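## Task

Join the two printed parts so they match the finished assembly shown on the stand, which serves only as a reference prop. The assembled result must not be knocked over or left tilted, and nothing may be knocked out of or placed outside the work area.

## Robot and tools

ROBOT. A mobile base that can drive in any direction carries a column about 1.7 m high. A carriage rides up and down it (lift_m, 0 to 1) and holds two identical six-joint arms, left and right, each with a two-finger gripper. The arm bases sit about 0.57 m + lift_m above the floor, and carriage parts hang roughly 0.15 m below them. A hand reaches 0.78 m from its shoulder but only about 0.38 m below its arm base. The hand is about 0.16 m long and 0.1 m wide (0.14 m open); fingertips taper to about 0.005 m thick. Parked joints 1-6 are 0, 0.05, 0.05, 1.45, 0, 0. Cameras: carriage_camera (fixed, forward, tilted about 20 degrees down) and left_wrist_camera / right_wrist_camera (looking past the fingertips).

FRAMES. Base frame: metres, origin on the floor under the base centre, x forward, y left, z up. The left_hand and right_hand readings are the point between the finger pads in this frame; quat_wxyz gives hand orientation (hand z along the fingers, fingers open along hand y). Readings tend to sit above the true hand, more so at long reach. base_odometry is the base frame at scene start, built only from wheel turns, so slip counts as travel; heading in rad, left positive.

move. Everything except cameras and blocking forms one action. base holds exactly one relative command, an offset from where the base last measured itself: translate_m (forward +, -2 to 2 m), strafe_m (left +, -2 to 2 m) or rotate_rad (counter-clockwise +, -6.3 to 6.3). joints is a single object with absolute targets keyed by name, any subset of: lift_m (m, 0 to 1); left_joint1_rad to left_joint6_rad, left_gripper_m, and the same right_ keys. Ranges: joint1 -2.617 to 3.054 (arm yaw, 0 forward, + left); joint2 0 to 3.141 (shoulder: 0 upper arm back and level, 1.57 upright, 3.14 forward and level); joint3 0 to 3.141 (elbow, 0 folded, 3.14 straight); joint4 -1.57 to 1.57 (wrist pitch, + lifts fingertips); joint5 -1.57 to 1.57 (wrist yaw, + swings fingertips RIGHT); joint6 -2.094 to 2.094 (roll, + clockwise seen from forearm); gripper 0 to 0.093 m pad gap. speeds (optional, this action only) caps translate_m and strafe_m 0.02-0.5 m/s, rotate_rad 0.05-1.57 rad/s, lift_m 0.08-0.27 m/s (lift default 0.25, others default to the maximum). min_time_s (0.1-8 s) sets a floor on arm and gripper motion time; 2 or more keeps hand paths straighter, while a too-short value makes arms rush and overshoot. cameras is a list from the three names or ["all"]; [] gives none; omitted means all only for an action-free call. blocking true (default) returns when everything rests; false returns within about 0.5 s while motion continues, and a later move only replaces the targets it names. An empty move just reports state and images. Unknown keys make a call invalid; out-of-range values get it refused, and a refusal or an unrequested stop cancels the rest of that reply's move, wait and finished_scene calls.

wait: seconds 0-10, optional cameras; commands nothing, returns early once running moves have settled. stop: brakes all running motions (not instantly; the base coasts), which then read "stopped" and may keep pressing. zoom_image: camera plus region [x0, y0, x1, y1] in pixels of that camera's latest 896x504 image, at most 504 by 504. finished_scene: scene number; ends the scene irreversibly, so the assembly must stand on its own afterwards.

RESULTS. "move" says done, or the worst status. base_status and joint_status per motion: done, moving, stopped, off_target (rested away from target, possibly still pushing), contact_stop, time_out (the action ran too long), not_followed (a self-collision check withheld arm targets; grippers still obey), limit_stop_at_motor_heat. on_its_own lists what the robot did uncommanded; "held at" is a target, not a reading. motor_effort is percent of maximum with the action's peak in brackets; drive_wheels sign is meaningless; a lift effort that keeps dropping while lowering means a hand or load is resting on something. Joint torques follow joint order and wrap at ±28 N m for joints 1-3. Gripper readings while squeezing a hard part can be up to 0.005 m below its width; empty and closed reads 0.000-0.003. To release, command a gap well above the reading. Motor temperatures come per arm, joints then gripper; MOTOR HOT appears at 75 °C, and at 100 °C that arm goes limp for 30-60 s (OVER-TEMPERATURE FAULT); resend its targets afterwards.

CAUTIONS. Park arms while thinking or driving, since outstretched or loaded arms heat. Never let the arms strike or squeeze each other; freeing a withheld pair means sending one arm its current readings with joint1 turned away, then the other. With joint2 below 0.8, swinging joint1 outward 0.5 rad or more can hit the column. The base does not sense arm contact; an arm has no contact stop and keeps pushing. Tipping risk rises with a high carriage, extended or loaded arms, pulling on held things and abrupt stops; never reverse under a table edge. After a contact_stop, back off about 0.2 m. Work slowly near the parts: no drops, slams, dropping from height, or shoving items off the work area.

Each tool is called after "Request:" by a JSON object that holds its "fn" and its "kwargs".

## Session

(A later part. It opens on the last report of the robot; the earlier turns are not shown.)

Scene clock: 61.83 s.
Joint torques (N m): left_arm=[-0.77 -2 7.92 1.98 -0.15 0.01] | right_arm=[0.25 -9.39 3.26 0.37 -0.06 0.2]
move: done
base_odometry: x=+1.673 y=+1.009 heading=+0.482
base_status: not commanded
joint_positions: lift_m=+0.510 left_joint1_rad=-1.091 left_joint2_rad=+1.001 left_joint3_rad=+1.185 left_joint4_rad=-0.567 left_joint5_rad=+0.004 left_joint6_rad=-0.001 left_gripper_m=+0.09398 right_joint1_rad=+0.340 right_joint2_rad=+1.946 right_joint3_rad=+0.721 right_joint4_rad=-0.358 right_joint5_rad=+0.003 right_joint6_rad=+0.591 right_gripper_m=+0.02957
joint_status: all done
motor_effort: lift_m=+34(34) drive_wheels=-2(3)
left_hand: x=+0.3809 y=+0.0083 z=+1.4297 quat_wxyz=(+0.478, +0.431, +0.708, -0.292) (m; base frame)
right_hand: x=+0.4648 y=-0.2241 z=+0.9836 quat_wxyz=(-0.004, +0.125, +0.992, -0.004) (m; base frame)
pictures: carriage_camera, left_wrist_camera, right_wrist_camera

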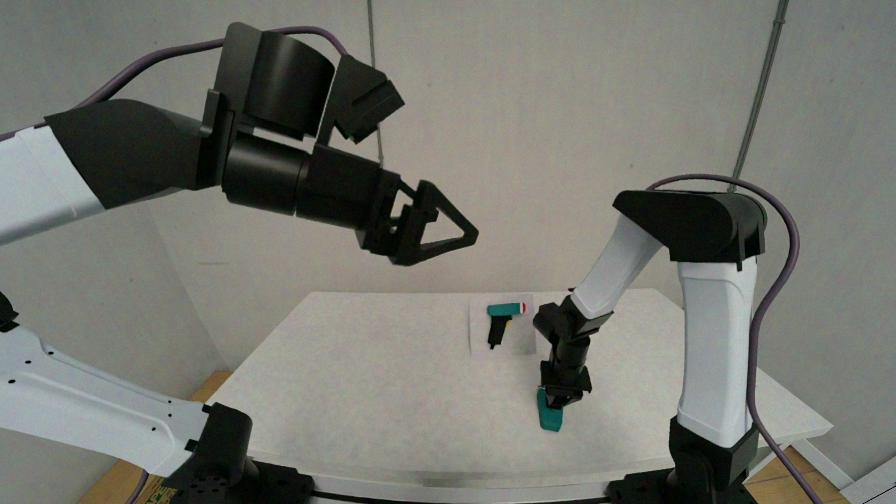

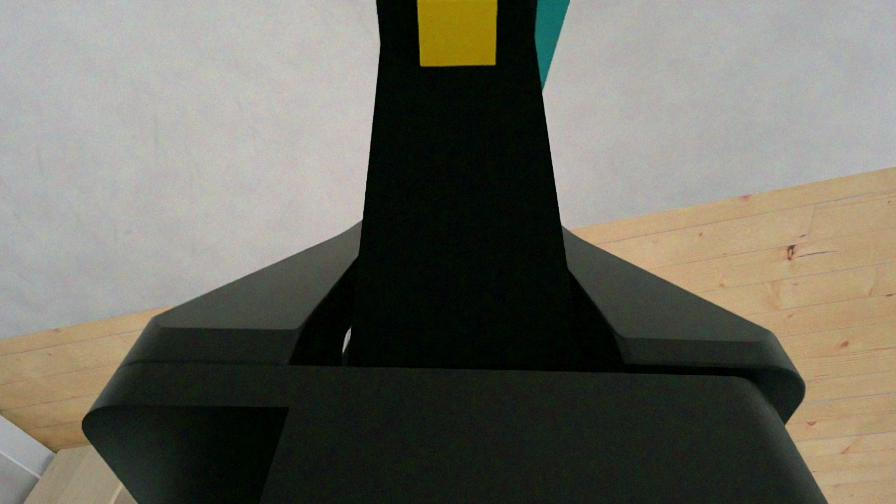

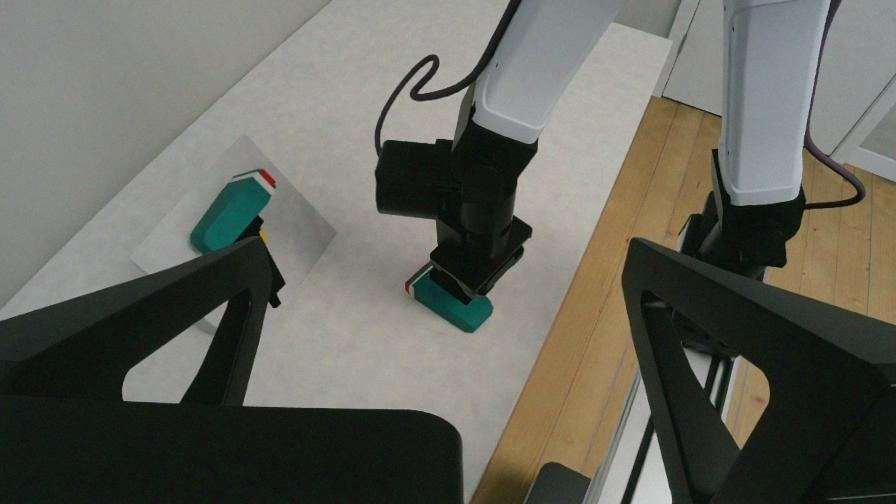

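Request:
{"fn": "move", "kwargs": {"joints": {"right_joint1_rad": 0.31, "right_joint2_rad": 1.915, "right_joint3_rad": 0.722, "right_joint4_rad": -0.345, "right_joint6_rad": 0.565}, "min_time_s": 1, "cameras": ["all"]}}

Request:
{"fn": "zoom_image", "kwargs": {"camera": "right_wrist_camera", "region": [380, 200, 560, 390]}}

Request:
{"fn": "zoom_image", "kwargs": {"camera": "carriage_camera", "region": [490, 310, 630, 450]}}

Scene clock: 63.73 s.
Joint torques (N m): left_arm=[-0.79 -2 7.98 1.98 -0.16 0.01] | right_arm=[-0.83 -9.54 3.15 0.38 -0.1 0]
move: done
base_odometry: x=+1.673 y=+1.009 heading=+0.482
base_status: not commanded
joint_positions: lift_m=+0.510 left_joint1_rad=-1.091 left_joint2_rad=+1.001 left_joint3_rad=+1.185 left_joint4_rad=-0.567 left_joint5_rad=+0.004 left_joint6_rad=-0.001 left_gripper_m=+0.09398 right_joint1_rad=+0.315 right_joint2_rad=+1.946 right_joint3_rad=+0.721 right_joint4_rad=-0.358 right_joint5_rad=+0.003 right_joint6_rad=+0.575 right_gripper_m=+0.02957
joint_status: all done
motor_effort: lift_m=+33(34) drive_wheels=-2(2)
left_hand: x=+0.3809 y=+0.0083 z=+1.4297 quat_wxyz=(+0.478, +0.431, +0.708, -0.292) (m; base frame)
right_hand: x=+0.4668 y=-0.2302 z=+0.9836 quat_wxyz=(-0.005, +0.130, +0.992, -0.004) (m; base frame)
pictures: carriage_camera, left_wrist_camera, right_wrist_camera

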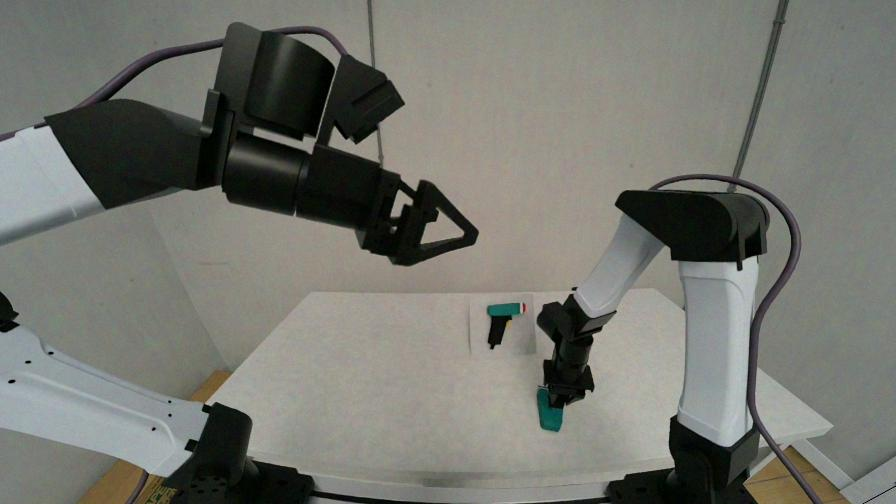

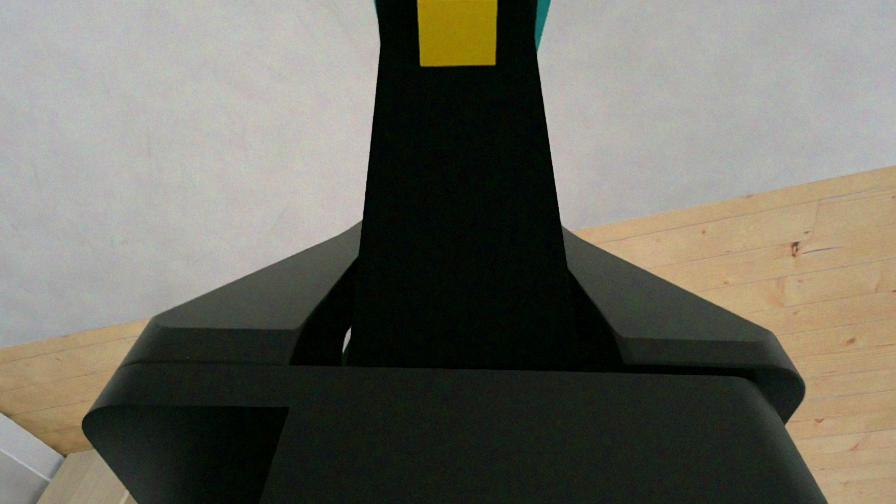

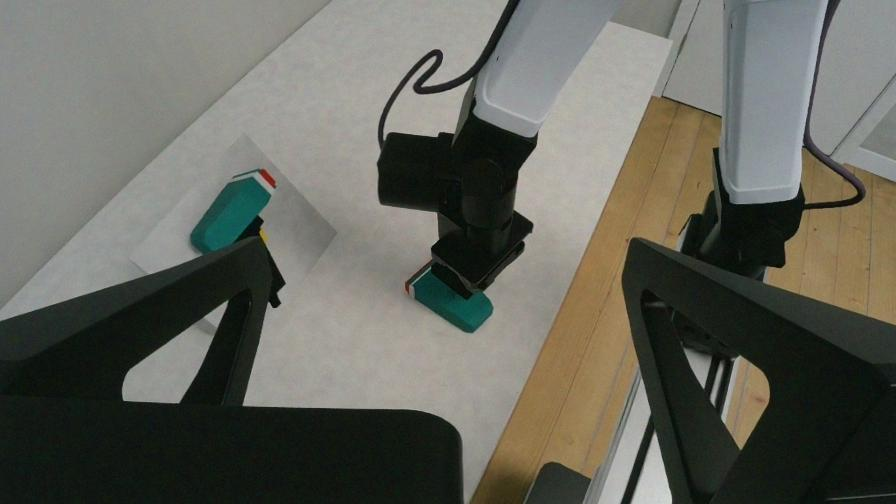

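Scaled by 2.653 from the camera's 896x504 image, which has a finer 1280x720 frame.

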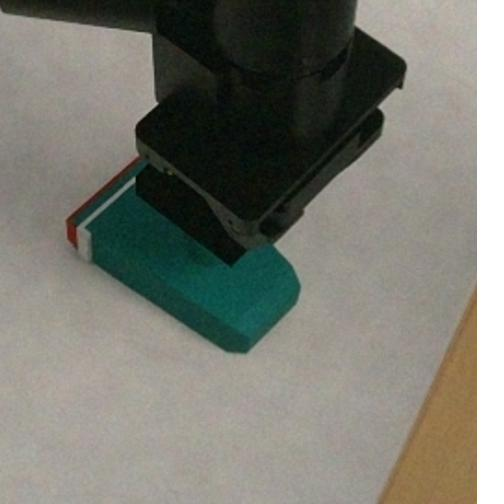

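Scaled by 3.600 from the camera's 896x504 image, which has a finer 1280x720 frame.

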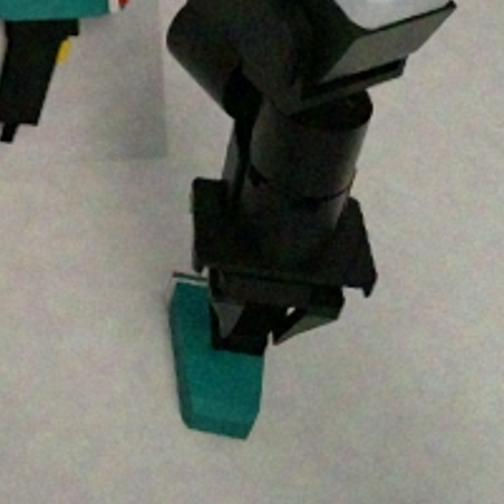

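Request:
{"fn": "move", "kwargs": {"joints": {"right_joint1_rad": 0.3, "right_joint2_rad": 1.915, "right_joint3_rad": 0.722, "right_joint4_rad": -0.345, "right_joint6_rad": 0.555}, "min_time_s": 1}}

Request:
{"fn": "move", "kwargs": {"joints": {"lift_m": 0.485}, "speeds": {"lift_m": 0.08}, "cameras": ["all"]}}

Request:
{"fn": "zoom_image", "kwargs": {"camera": "right_wrist_camera", "region": [380, 200, 560, 390]}}

Request:
{"fn": "zoom_image", "kwargs": {"camera": "carriage_camera", "region": [490, 310, 630, 450]}}

Scene clock: 65.70 s.
Joint torques (N m): left_arm=[-0.77 -1.99 7.98 1.98 -0.16 0.01] | right_arm=[-0.72 -9.35 3.37 0.36 -0.15 0.02]
move: done
base_odometry: x=+1.673 y=+1.009 heading=+0.482
base_status: not commanded
joint_positions: lift_m=+0.510 left_joint1_rad=-1.091 left_joint2_rad=+1.001 left_joint3_rad=+1.185 left_joint4_rad=-0.567 left_joint5_rad=+0.004 left_joint6_rad=-0.001 left_gripper_m=+0.09398 right_joint1_rad=+0.305 right_joint2_rad=+1.946 right_joint3_rad=+0.721 right_joint4_rad=-0.358 right_joint5_rad=+0.003 right_joint6_rad=+0.564 right_gripper_m=+0.02957
joint_status: all done
motor_effort: lift_m=+32(35) drive_wheels=-2(2)
left_hand: x=+0.3809 y=+0.0083 z=+1.4297 quat_wxyz=(+0.478, +0.431, +0.708, -0.292) (m; base frame)
right_hand: x=+0.4676 y=-0.2325 z=+0.9836 quat_wxyz=(-0.005, +0.129, +0.992, -0.004) (m; base frame)
pictures: none

Scene clock: 66.40 s.
Joint torques (N m): left_arm=[-0.81 -2.07 8.02 1.97 -0.15 0.01] | right_arm=[-0.9 -9.36 3.36 0.37 -0.04 -0.03]
move: done
base_odometry: x=+1.673 y=+1.009 heading=+0.482
base_status: not commanded
joint_positions: lift_m=+0.485 left_joint1_rad=-1.091 left_joint2_rad=+1.001 left_joint3_rad=+1.185 left_joint4_rad=-0.566 left_joint5_rad=+0.004 left_joint6_rad=-0.001 left_gripper_m=+0.09398 right_joint1_rad=+0.305 right_joint2_rad=+1.943 right_joint3_rad=+0.720 right_joint4_rad=-0.356 right_joint5_rad=+0.003 right_joint6_rad=+0.564 right_gripper_m=+0.02957
joint_status: all done
motor_effort: lift_m=+33(34) drive_wheels=-2(2)
left_hand: x=+0.3809 y=+0.0083 z=+1.4049 quat_wxyz=(+0.478, +0.431, +0.708, -0.292) (m; base frame)
right_hand: x=+0.4682 y=-0.2323 z=+0.9591 quat_wxyz=(-0.003, +0.129, +0.992, -0.003) (m; base frame)
pictures: carriage_camera, left_wrist_camera, right_wrist_camera

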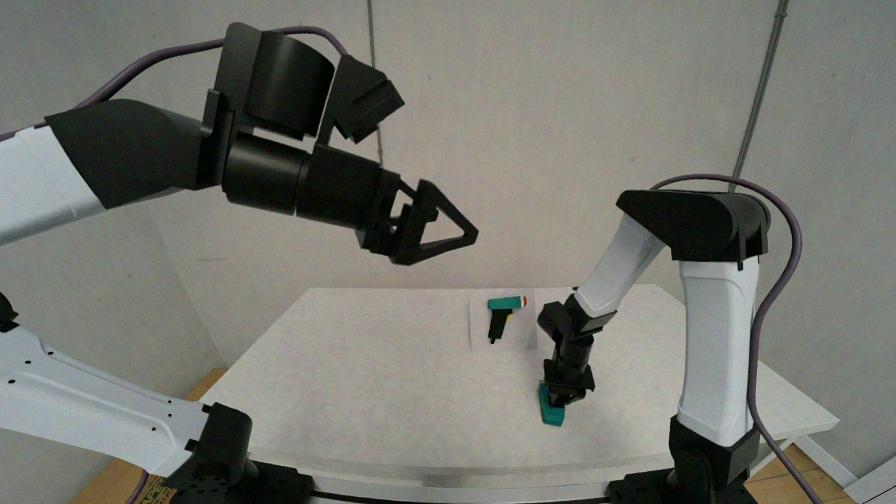

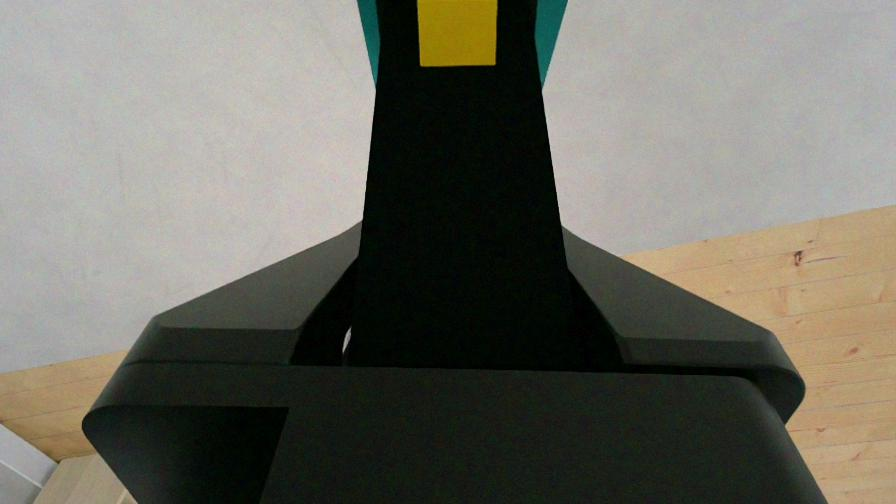

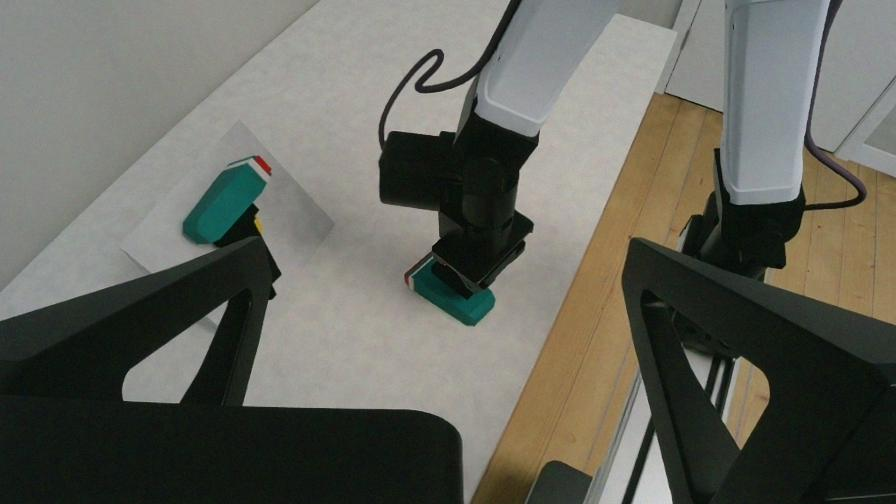

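Scaled by 2.653 from the camera's 896x504 image, which has a finer 1280x720 frame.

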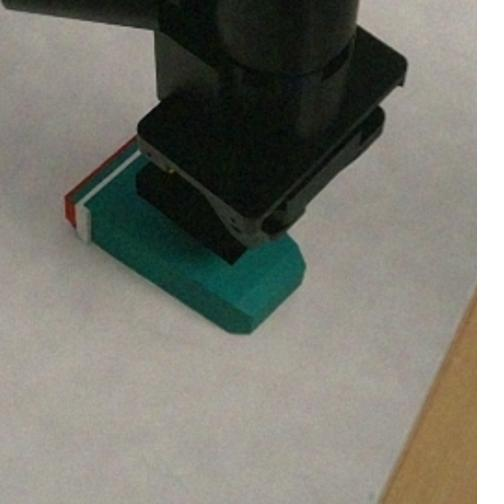

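Scaled by 3.600 from the camera's 896x504 image, which has a finer 1280x720 frame.

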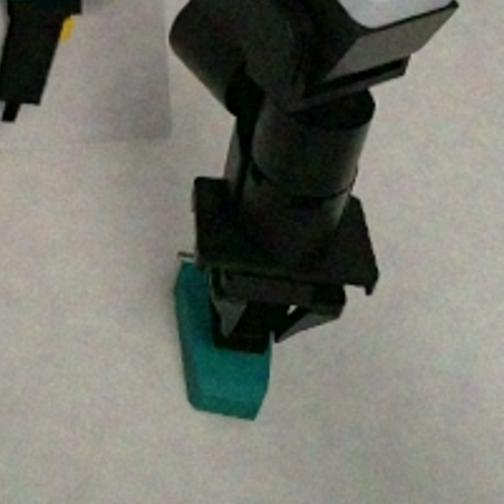

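Request:
{"fn": "move", "kwargs": {"joints": {"right_joint1_rad": 0.3, "right_joint2_rad": 1.915, "right_joint3_rad": 0.722, "right_joint4_rad": -0.345, "right_joint6_rad": 0.585, "lift_m": 0.473}, "speeds": {"lift_m": 0.08}, "min_time_s": 1, "cameras": ["left_wrist_camera", "right_wrist_camera"]}}

Request:
{"fn": "zoom_image", "kwargs": {"camera": "right_wrist_camera", "region": [380, 180, 560, 370]}}

Scene clock: 68.43 s.
Joint torques (N m): left_arm=[-0.79 -1.99 7.98 1.97 -0.15 0.01] | right_arm=[-0.69 -9.05 3.43 0.45 0.01 0.19]
move: done
base_odometry: x=+1.673 y=+1.009 heading=+0.482
base_status: not commanded
joint_positions: lift_m=+0.473 left_joint1_rad=-1.091 left_joint2_rad=+1.001 left_joint3_rad=+1.185 left_joint4_rad=-0.566 left_joint5_rad=+0.004 left_joint6_rad=-0.001 left_gripper_m=+0.09398 right_joint1_rad=+0.305 right_joint2_rad=+1.942 right_joint3_rad=+0.718 right_joint4_rad=-0.360 right_joint5_rad=+0.003 right_joint6_rad=+0.575 right_gripper_m=+0.02957
joint_status: all done
motor_effort: lift_m=+32(34) drive_wheels=-2(2)
left_hand: x=+0.3809 y=+0.0082 z=+1.3930 quat_wxyz=(+0.478, +0.431, +0.708, -0.292) (m; base frame)
right_hand: x=+0.4663 y=-0.2327 z=+0.9470 quat_wxyz=(-0.006, +0.135, +0.991, -0.004) (m; base frame)
pictures: left_wrist_camera, right_wrist_camera

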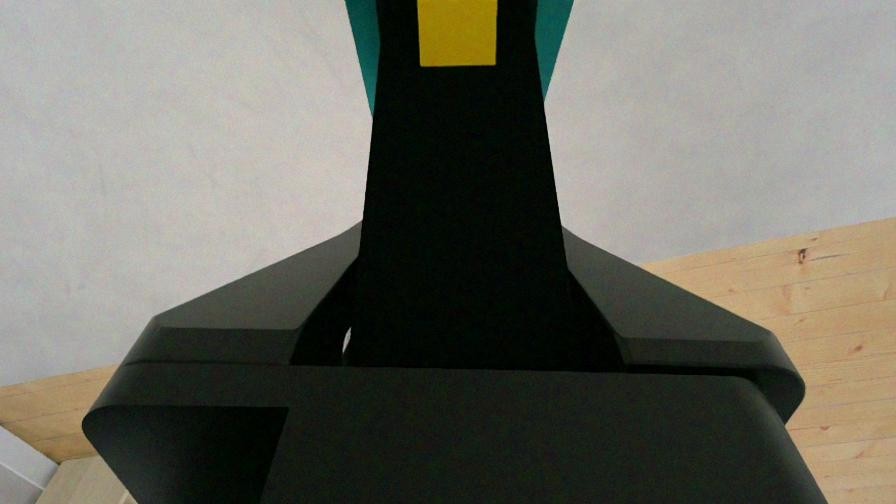

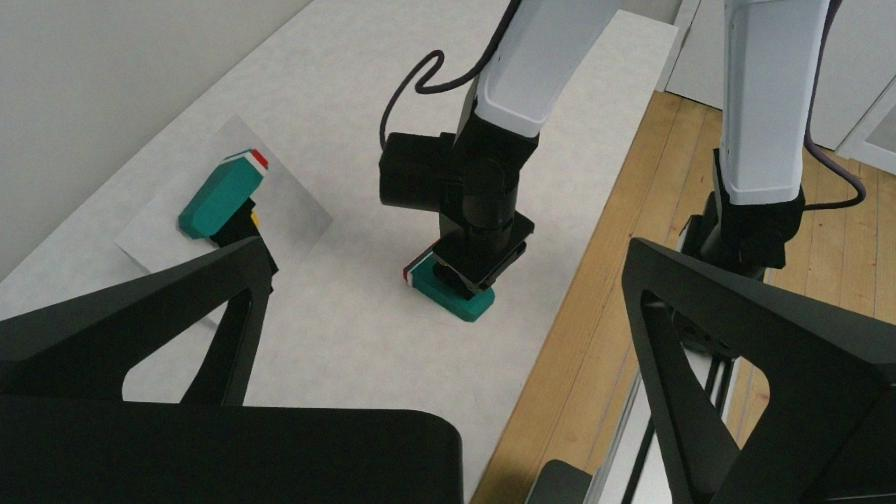

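Scaled by 2.653 from the camera's 896x504 image, which has a finer 1280x720 frame.

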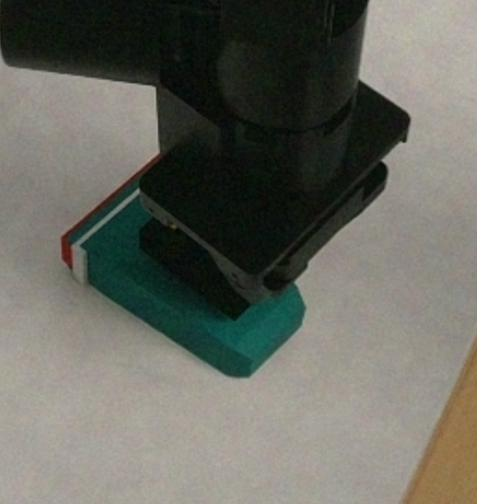

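Request:
{"fn": "move", "kwargs": {"joints": {"lift_m": 0.466}, "speeds": {"lift_m": 0.08}, "cameras": ["left_wrist_camera", "right_wrist_camera"]}}

Request:
{"fn": "zoom_image", "kwargs": {"camera": "right_wrist_camera", "region": [380, 180, 560, 370]}}

Request:
{"fn": "move", "kwargs": {"joints": {"lift_m": 0.459}, "speeds": {"lift_m": 0.08}, "cameras": ["left_wrist_camera", "right_wrist_camera"]}}

Request:
{"fn": "zoom_image", "kwargs": {"camera": "right_wrist_camera", "region": [380, 180, 560, 370]}}

Scene clock: 69.20 s.
Joint torques (N m): left_arm=[-0.81 -1.94 7.97 1.98 -0.15 0.01] | right_arm=[-0.58 -9.03 3.55 0.45 -0.04 0.19]
move: done
base_odometry: x=+1.673 y=+1.009 heading=+0.482
base_status: not commanded
joint_positions: lift_m=+0.466 left_joint1_rad=-1.091 left_joint2_rad=+1.001 left_joint3_rad=+1.185 left_joint4_rad=-0.567 left_joint5_rad=+0.004 left_joint6_rad=-0.001 left_gripper_m=+0.09398 right_joint1_rad=+0.305 right_joint2_rad=+1.941 right_joint3_rad=+0.717 right_joint4_rad=-0.362 right_joint5_rad=+0.001 right_joint6_rad=+0.576 right_gripper_m=+0.02957
joint_status: all done
motor_effort: lift_m=+32(33) drive_wheels=-2(2)
left_hand: x=+0.3809 y=+0.0083 z=+1.3859 quat_wxyz=(+0.478, +0.431, +0.708, -0.292) (m; base frame)
right_hand: x=+0.4656 y=-0.2327 z=+0.9403 quat_wxyz=(-0.007, +0.135, +0.991, -0.004) (m; base frame)
pictures: left_wrist_camera, right_wrist_camera

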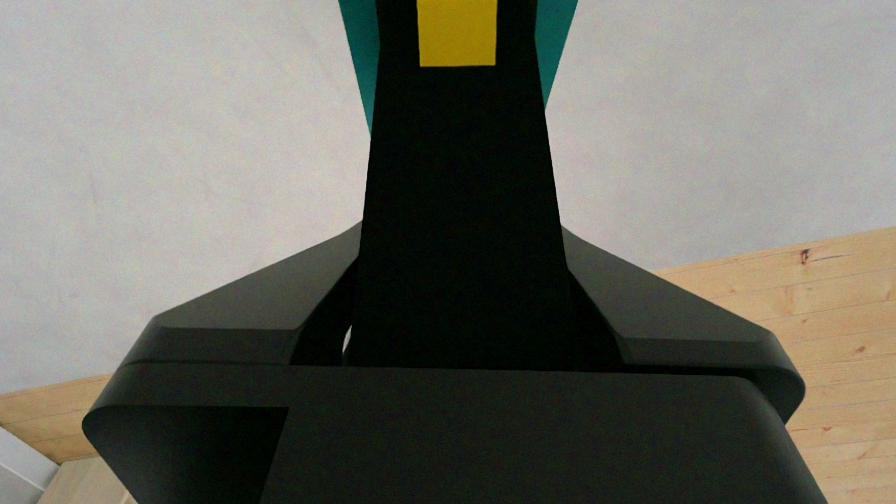

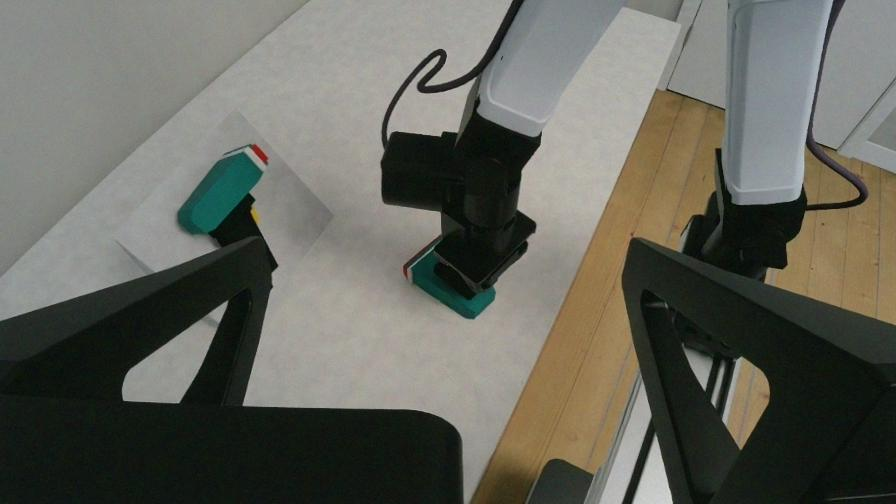

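Scaled by 2.653 from the camera's 896x504 image, which has a finer 1280x720 frame.

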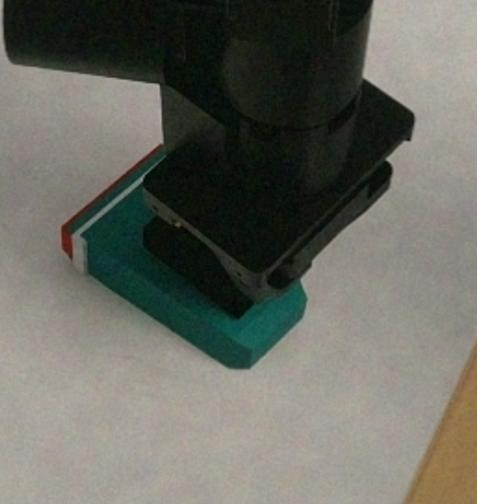

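Scene clock: 69.67 s.
Joint torques (N m): left_arm=[-0.79 -1.98 7.94 1.97 -0.16 0.01] | right_arm=[-0.66 -7.49 3.58 0.62 -0.03 0.17]
move: done
base_odometry: x=+1.673 y=+1.009 heading=+0.482
base_status: not commanded
joint_positions: lift_m=+0.459 left_joint1_rad=-1.091 left_joint2_rad=+1.001 left_joint3_rad=+1.185 left_joint4_rad=-0.567 left_joint5_rad=+0.004 left_joint6_rad=-0.001 left_gripper_m=+0.09398 right_joint1_rad=+0.305 right_joint2_rad=+1.926 right_joint3_rad=+0.717 right_joint4_rad=-0.376 right_joint5_rad=-0.002 right_joint6_rad=+0.577 right_gripper_m=+0.02957
joint_status: all done
motor_effort: lift_m=+28(31) drive_wheels=-2(2)
left_hand: x=+0.3809 y=+0.0083 z=+1.3791 quat_wxyz=(+0.478, +0.431, +0.708, -0.292) (m; base frame)
right_hand: x=+0.4653 y=-0.2322 z=+0.9370 quat_wxyz=(-0.007, +0.136, +0.991, -0.002) (m; base frame)
pictures: left_wrist_camera, right_wrist_camera

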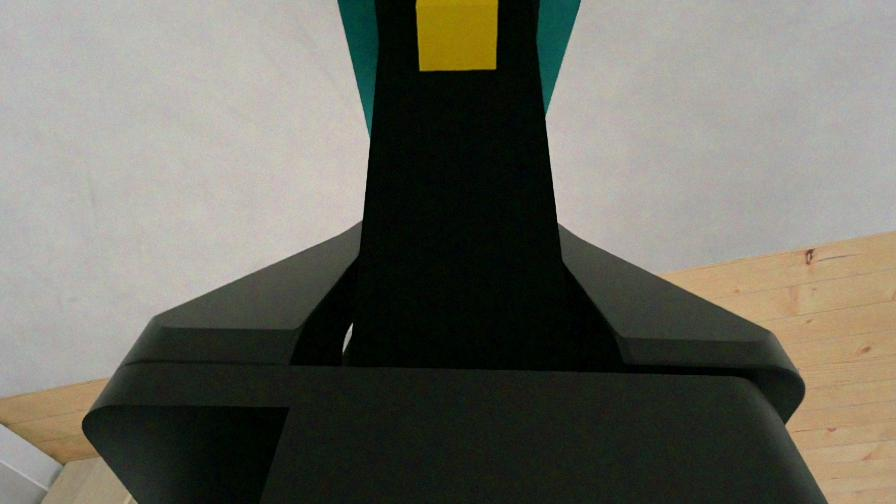

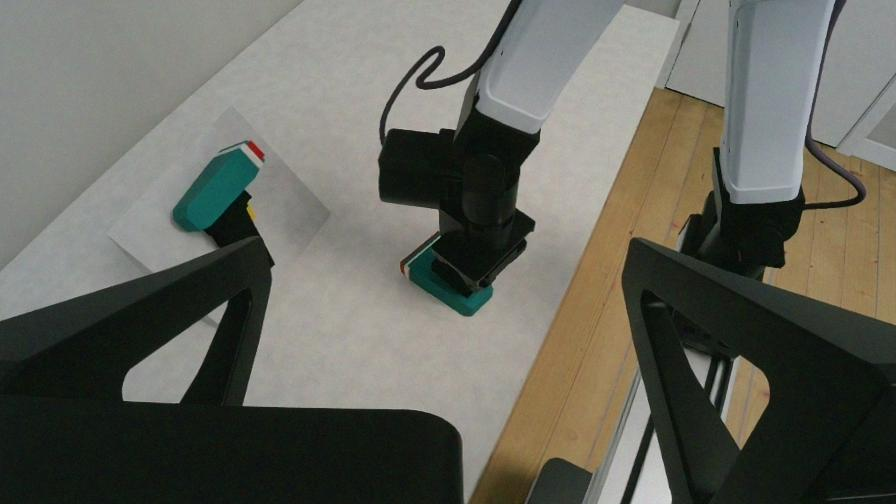

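Scaled by 2.653 from the camera's 896x504 image, which has a finer 1280x720 frame.

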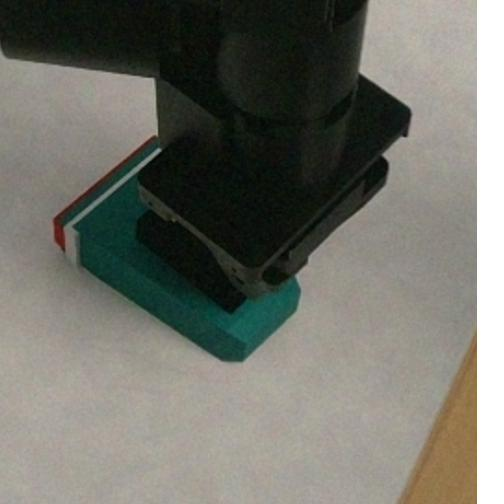

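Request:
{"fn": "zoom_image", "kwargs": {"camera": "right_wrist_camera", "region": [395, 220, 505, 330]}}

Request:
{"fn": "zoom_image", "kwargs": {"camera": "left_wrist_camera", "region": [320, 0, 600, 160]}}

Scaled by 4.582 from the camera's 896x504 image, which has a finer 1280x720 frame.

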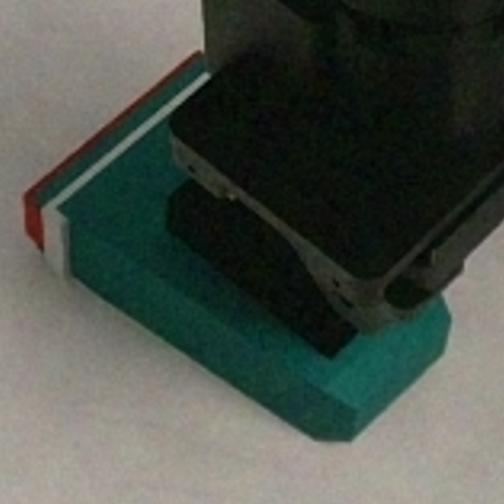

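Scaled by 1.800 from the camera's 896x504 image, which has a finer 1280x720 frame.

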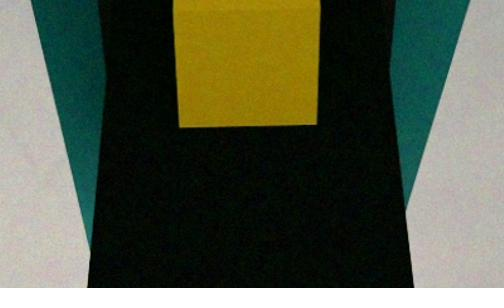

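Request:
{"fn": "move", "kwargs": {"joints": {"lift_m": 0.452}, "speeds": {"lift_m": 0.08}, "cameras": ["left_wrist_camera", "right_wrist_camera"]}}

Request:
{"fn": "zoom_image", "kwargs": {"camera": "right_wrist_camera", "region": [395, 220, 505, 330]}}

Scene clock: 70.87 s.
Joint torques (N m): left_arm=[-0.77 -1.96 7.94 1.98 -0.15 0.01] | right_arm=[-0.62 -4.83 3.34 0.81 -0.01 0.18]
move: done
base_odometry: x=+1.673 y=+1.009 heading=+0.482
base_status: not commanded
joint_positions: lift_m=+0.452 left_joint1_rad=-1.091 left_joint2_rad=+1.001 left_joint3_rad=+1.185 left_joint4_rad=-0.567 left_joint5_rad=+0.004 left_joint6_rad=-0.001 left_gripper_m=+0.09398 right_joint1_rad=+0.305 right_joint2_rad=+1.900 right_joint3_rad=+0.719 right_joint4_rad=-0.402 right_joint5_rad=-0.002 right_joint6_rad=+0.578 right_gripper_m=+0.02957
joint_status: all done
motor_effort: lift_m=+27(28) drive_wheels=-2(3)
left_hand: x=+0.3809 y=+0.0083 z=+1.3722 quat_wxyz=(+0.478, +0.431, +0.708, -0.292) (m; base frame)
right_hand: x=+0.4652 y=-0.2322 z=+0.9366 quat_wxyz=(-0.006, +0.136, +0.991, -0.001) (m; base frame)
pictures: left_wrist_camera, right_wrist_camera

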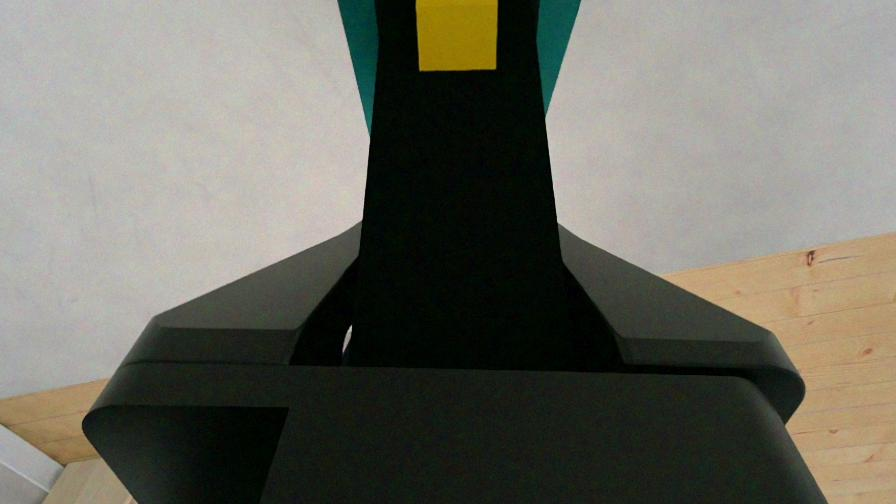

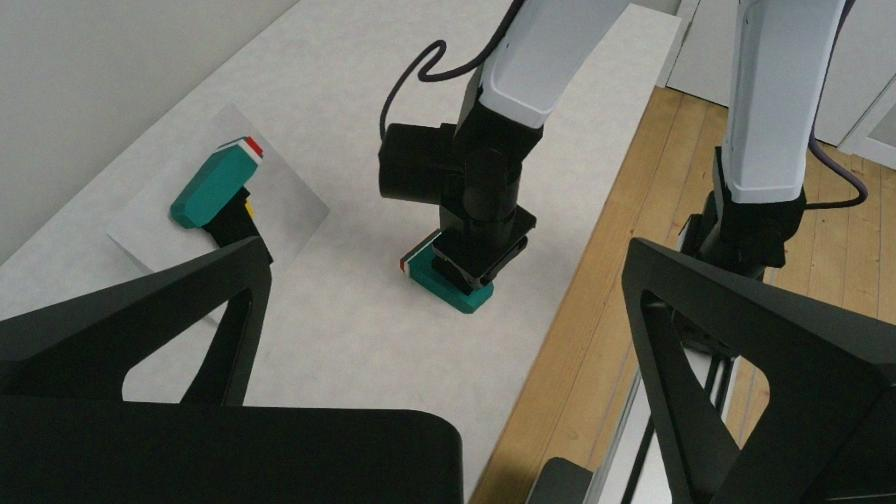

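Scaled by 4.582 from the camera's 896x504 image, which has a finer 1280x720 frame.

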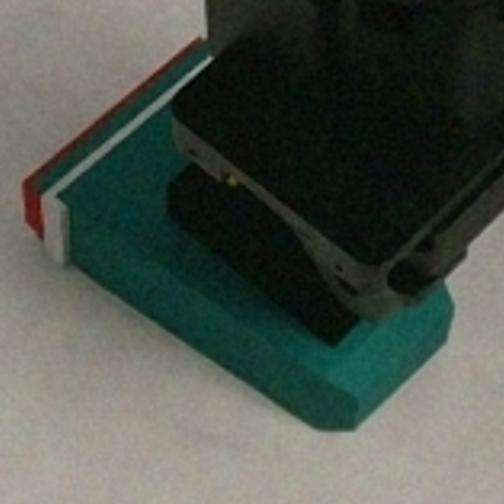

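Request:
{"fn": "move", "kwargs": {"joints": {"lift_m": 0.462}, "speeds": {"lift_m": 0.08}}}

Request:
{"fn": "move", "kwargs": {"joints": {"right_joint1_rad": 0.33, "right_joint2_rad": 1.915, "right_joint3_rad": 0.722, "right_joint4_rad": -0.345, "right_joint6_rad": 0.615}, "min_time_s": 1, "cameras": ["left_wrist_camera", "right_wrist_camera"]}}

Request:
{"fn": "zoom_image", "kwargs": {"camera": "right_wrist_camera", "region": [395, 220, 505, 330]}}

Scene clock: 71.63 s.
Joint torques (N m): left_arm=[-0.85 -1.98 7.98 1.93 -0.16 0.01] | right_arm=[-0.7 -5.74 3.48 0.63 -0.06 0.15]
move: done
base_odometry: x=+1.673 y=+1.009 heading=+0.482
base_status: not commanded
joint_positions: lift_m=+0.462 left_joint1_rad=-1.091 left_joint2_rad=+1.001 left_joint3_rad=+1.185 left_joint4_rad=-0.562 left_joint5_rad=+0.004 left_joint6_rad=-0.001 left_gripper_m=+0.09398 right_joint1_rad=+0.305 right_joint2_rad=+1.908 right_joint3_rad=+0.719 right_joint4_rad=-0.379 right_joint5_rad=-0.002 right_joint6_rad=+0.578 right_gripper_m=+0.02956
joint_status: all done
motor_effort: lift_m=+38(43) drive_wheels=-3(3)
left_hand: x=+0.3811 y=+0.0079 z=+1.3827 quat_wxyz=(+0.479, +0.430, +0.707, -0.293) (m; base frame)
right_hand: x=+0.4687 y=-0.2311 z=+0.9438 quat_wxyz=(+0.000, +0.136, +0.991, +0.001) (m; base frame)
pictures: none

Scene clock: 72.93 s.
Joint torques (N m): left_arm=[-0.79 -1.99 7.98 1.93 -0.16 0.01] | right_arm=[0.4 -5.9 3.58 0.58 0.03 0.17]
move: done
base_odometry: x=+1.673 y=+1.009 heading=+0.482
base_status: not commanded
joint_positions: lift_m=+0.462 left_joint1_rad=-1.091 left_joint2_rad=+1.001 left_joint3_rad=+1.185 left_joint4_rad=-0.562 left_joint5_rad=+0.004 left_joint6_rad=-0.001 left_gripper_m=+0.09398 right_joint1_rad=+0.324 right_joint2_rad=+1.908 right_joint3_rad=+0.719 right_joint4_rad=-0.373 right_joint5_rad=-0.002 right_joint6_rad=+0.606 right_gripper_m=+0.02956
joint_status: all done
motor_effort: lift_m=+37(39) drive_wheels=-2(3)
left_hand: x=+0.3811 y=+0.0079 z=+1.3827 quat_wxyz=(+0.479, +0.430, +0.707, -0.293) (m; base frame)
right_hand: x=+0.4687 y=-0.2261 z=+0.9439 quat_wxyz=(+0.003, +0.141, +0.990, +0.003) (m; base frame)
pictures: left_wrist_camera, right_wrist_camera

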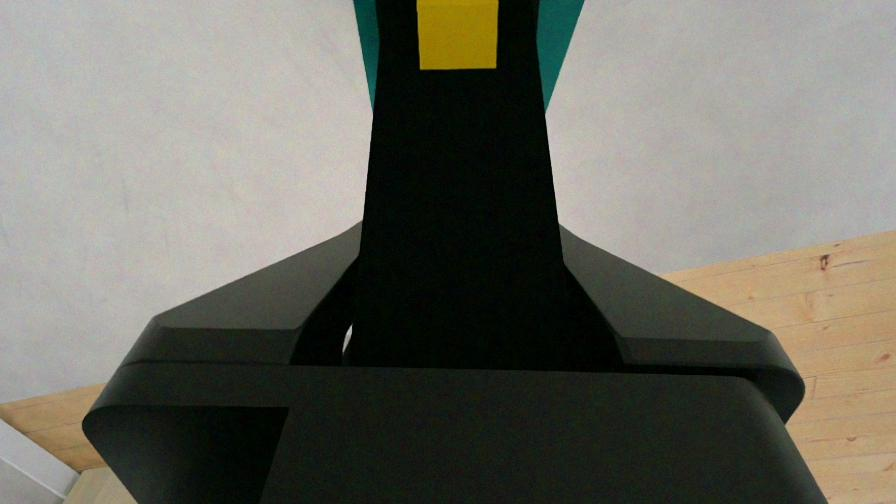

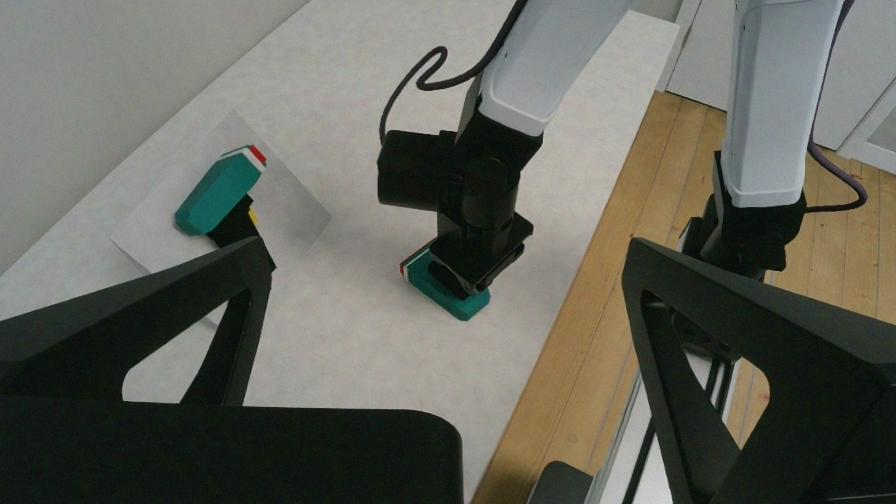

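Scaled by 4.582 from the camera's 896x504 image, which has a finer 1280x720 frame.

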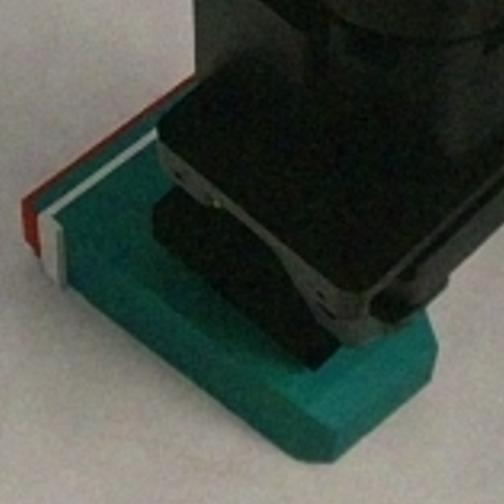

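Request:
{"fn": "move", "kwargs": {"joints": {"lift_m": 0.452}, "speeds": {"lift_m": 0.08}, "cameras": ["left_wrist_camera", "right_wrist_camera"]}}

Request:
{"fn": "zoom_image", "kwargs": {"camera": "right_wrist_camera", "region": [395, 220, 505, 330]}}

Scene clock: 73.97 s.
Joint torques (N m): left_arm=[-0.81 -2.09 7.98 1.96 -0.16 0.01] | right_arm=[0.08 -5.09 3.15 0.73 -0.09 0.1]
move: done
base_odometry: x=+1.673 y=+1.009 heading=+0.482
base_status: not commanded
joint_positions: lift_m=+0.452 left_joint1_rad=-1.091 left_joint2_rad=+1.001 left_joint3_rad=+1.185 left_joint4_rad=-0.566 left_joint5_rad=+0.004 left_joint6_rad=-0.001 left_gripper_m=+0.09398 right_joint1_rad=+0.326 right_joint2_rad=+1.902 right_joint3_rad=+0.722 right_joint4_rad=-0.386 right_joint5_rad=+0.005 right_joint6_rad=+0.613 right_gripper_m=+0.02956
joint_status: all done
motor_effort: lift_m=+27(30) drive_wheels=-2(3)
left_hand: x=+0.3809 y=+0.0082 z=+1.3724 quat_wxyz=(+0.478, +0.430, +0.708, -0.292) (m; base frame)
right_hand: x=+0.4683 y=-0.2270 z=+0.9364 quat_wxyz=(+0.003, +0.143, +0.990, -0.001) (m; base frame)
pictures: left_wrist_camera, right_wrist_camera

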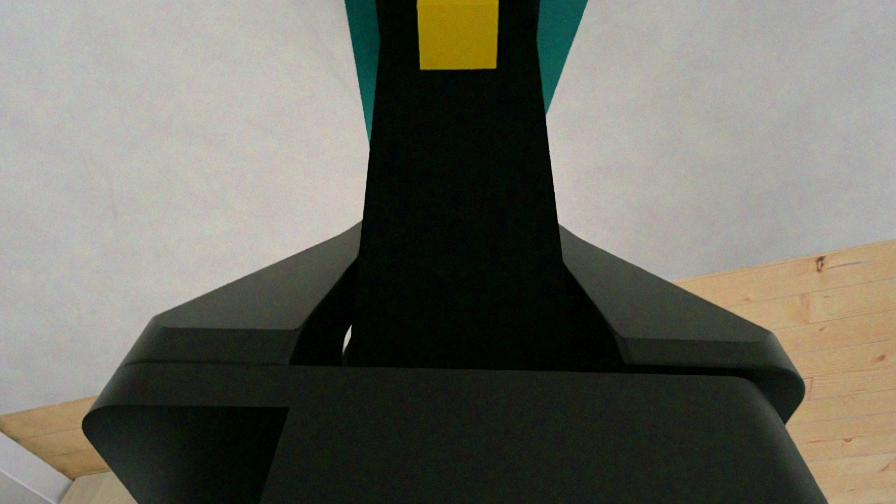

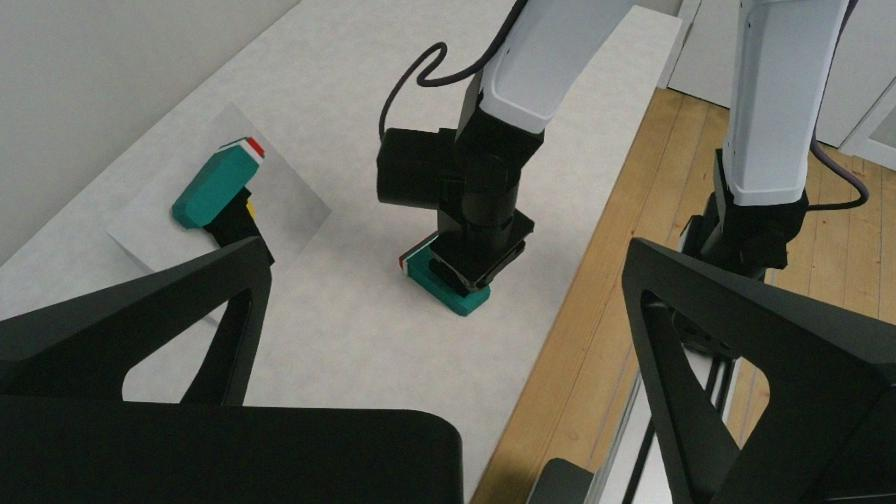

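Scaled by 4.582 from the camera's 896x504 image, which has a finer 1280x720 frame.

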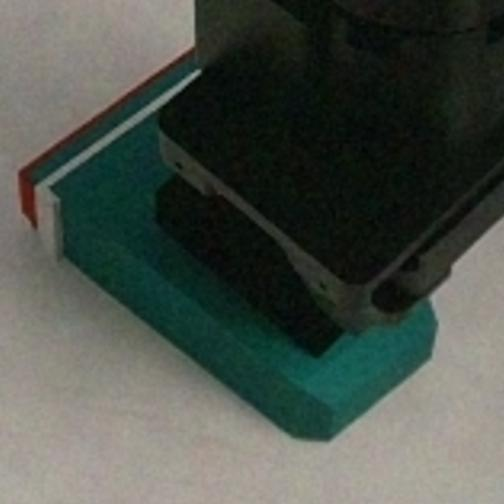

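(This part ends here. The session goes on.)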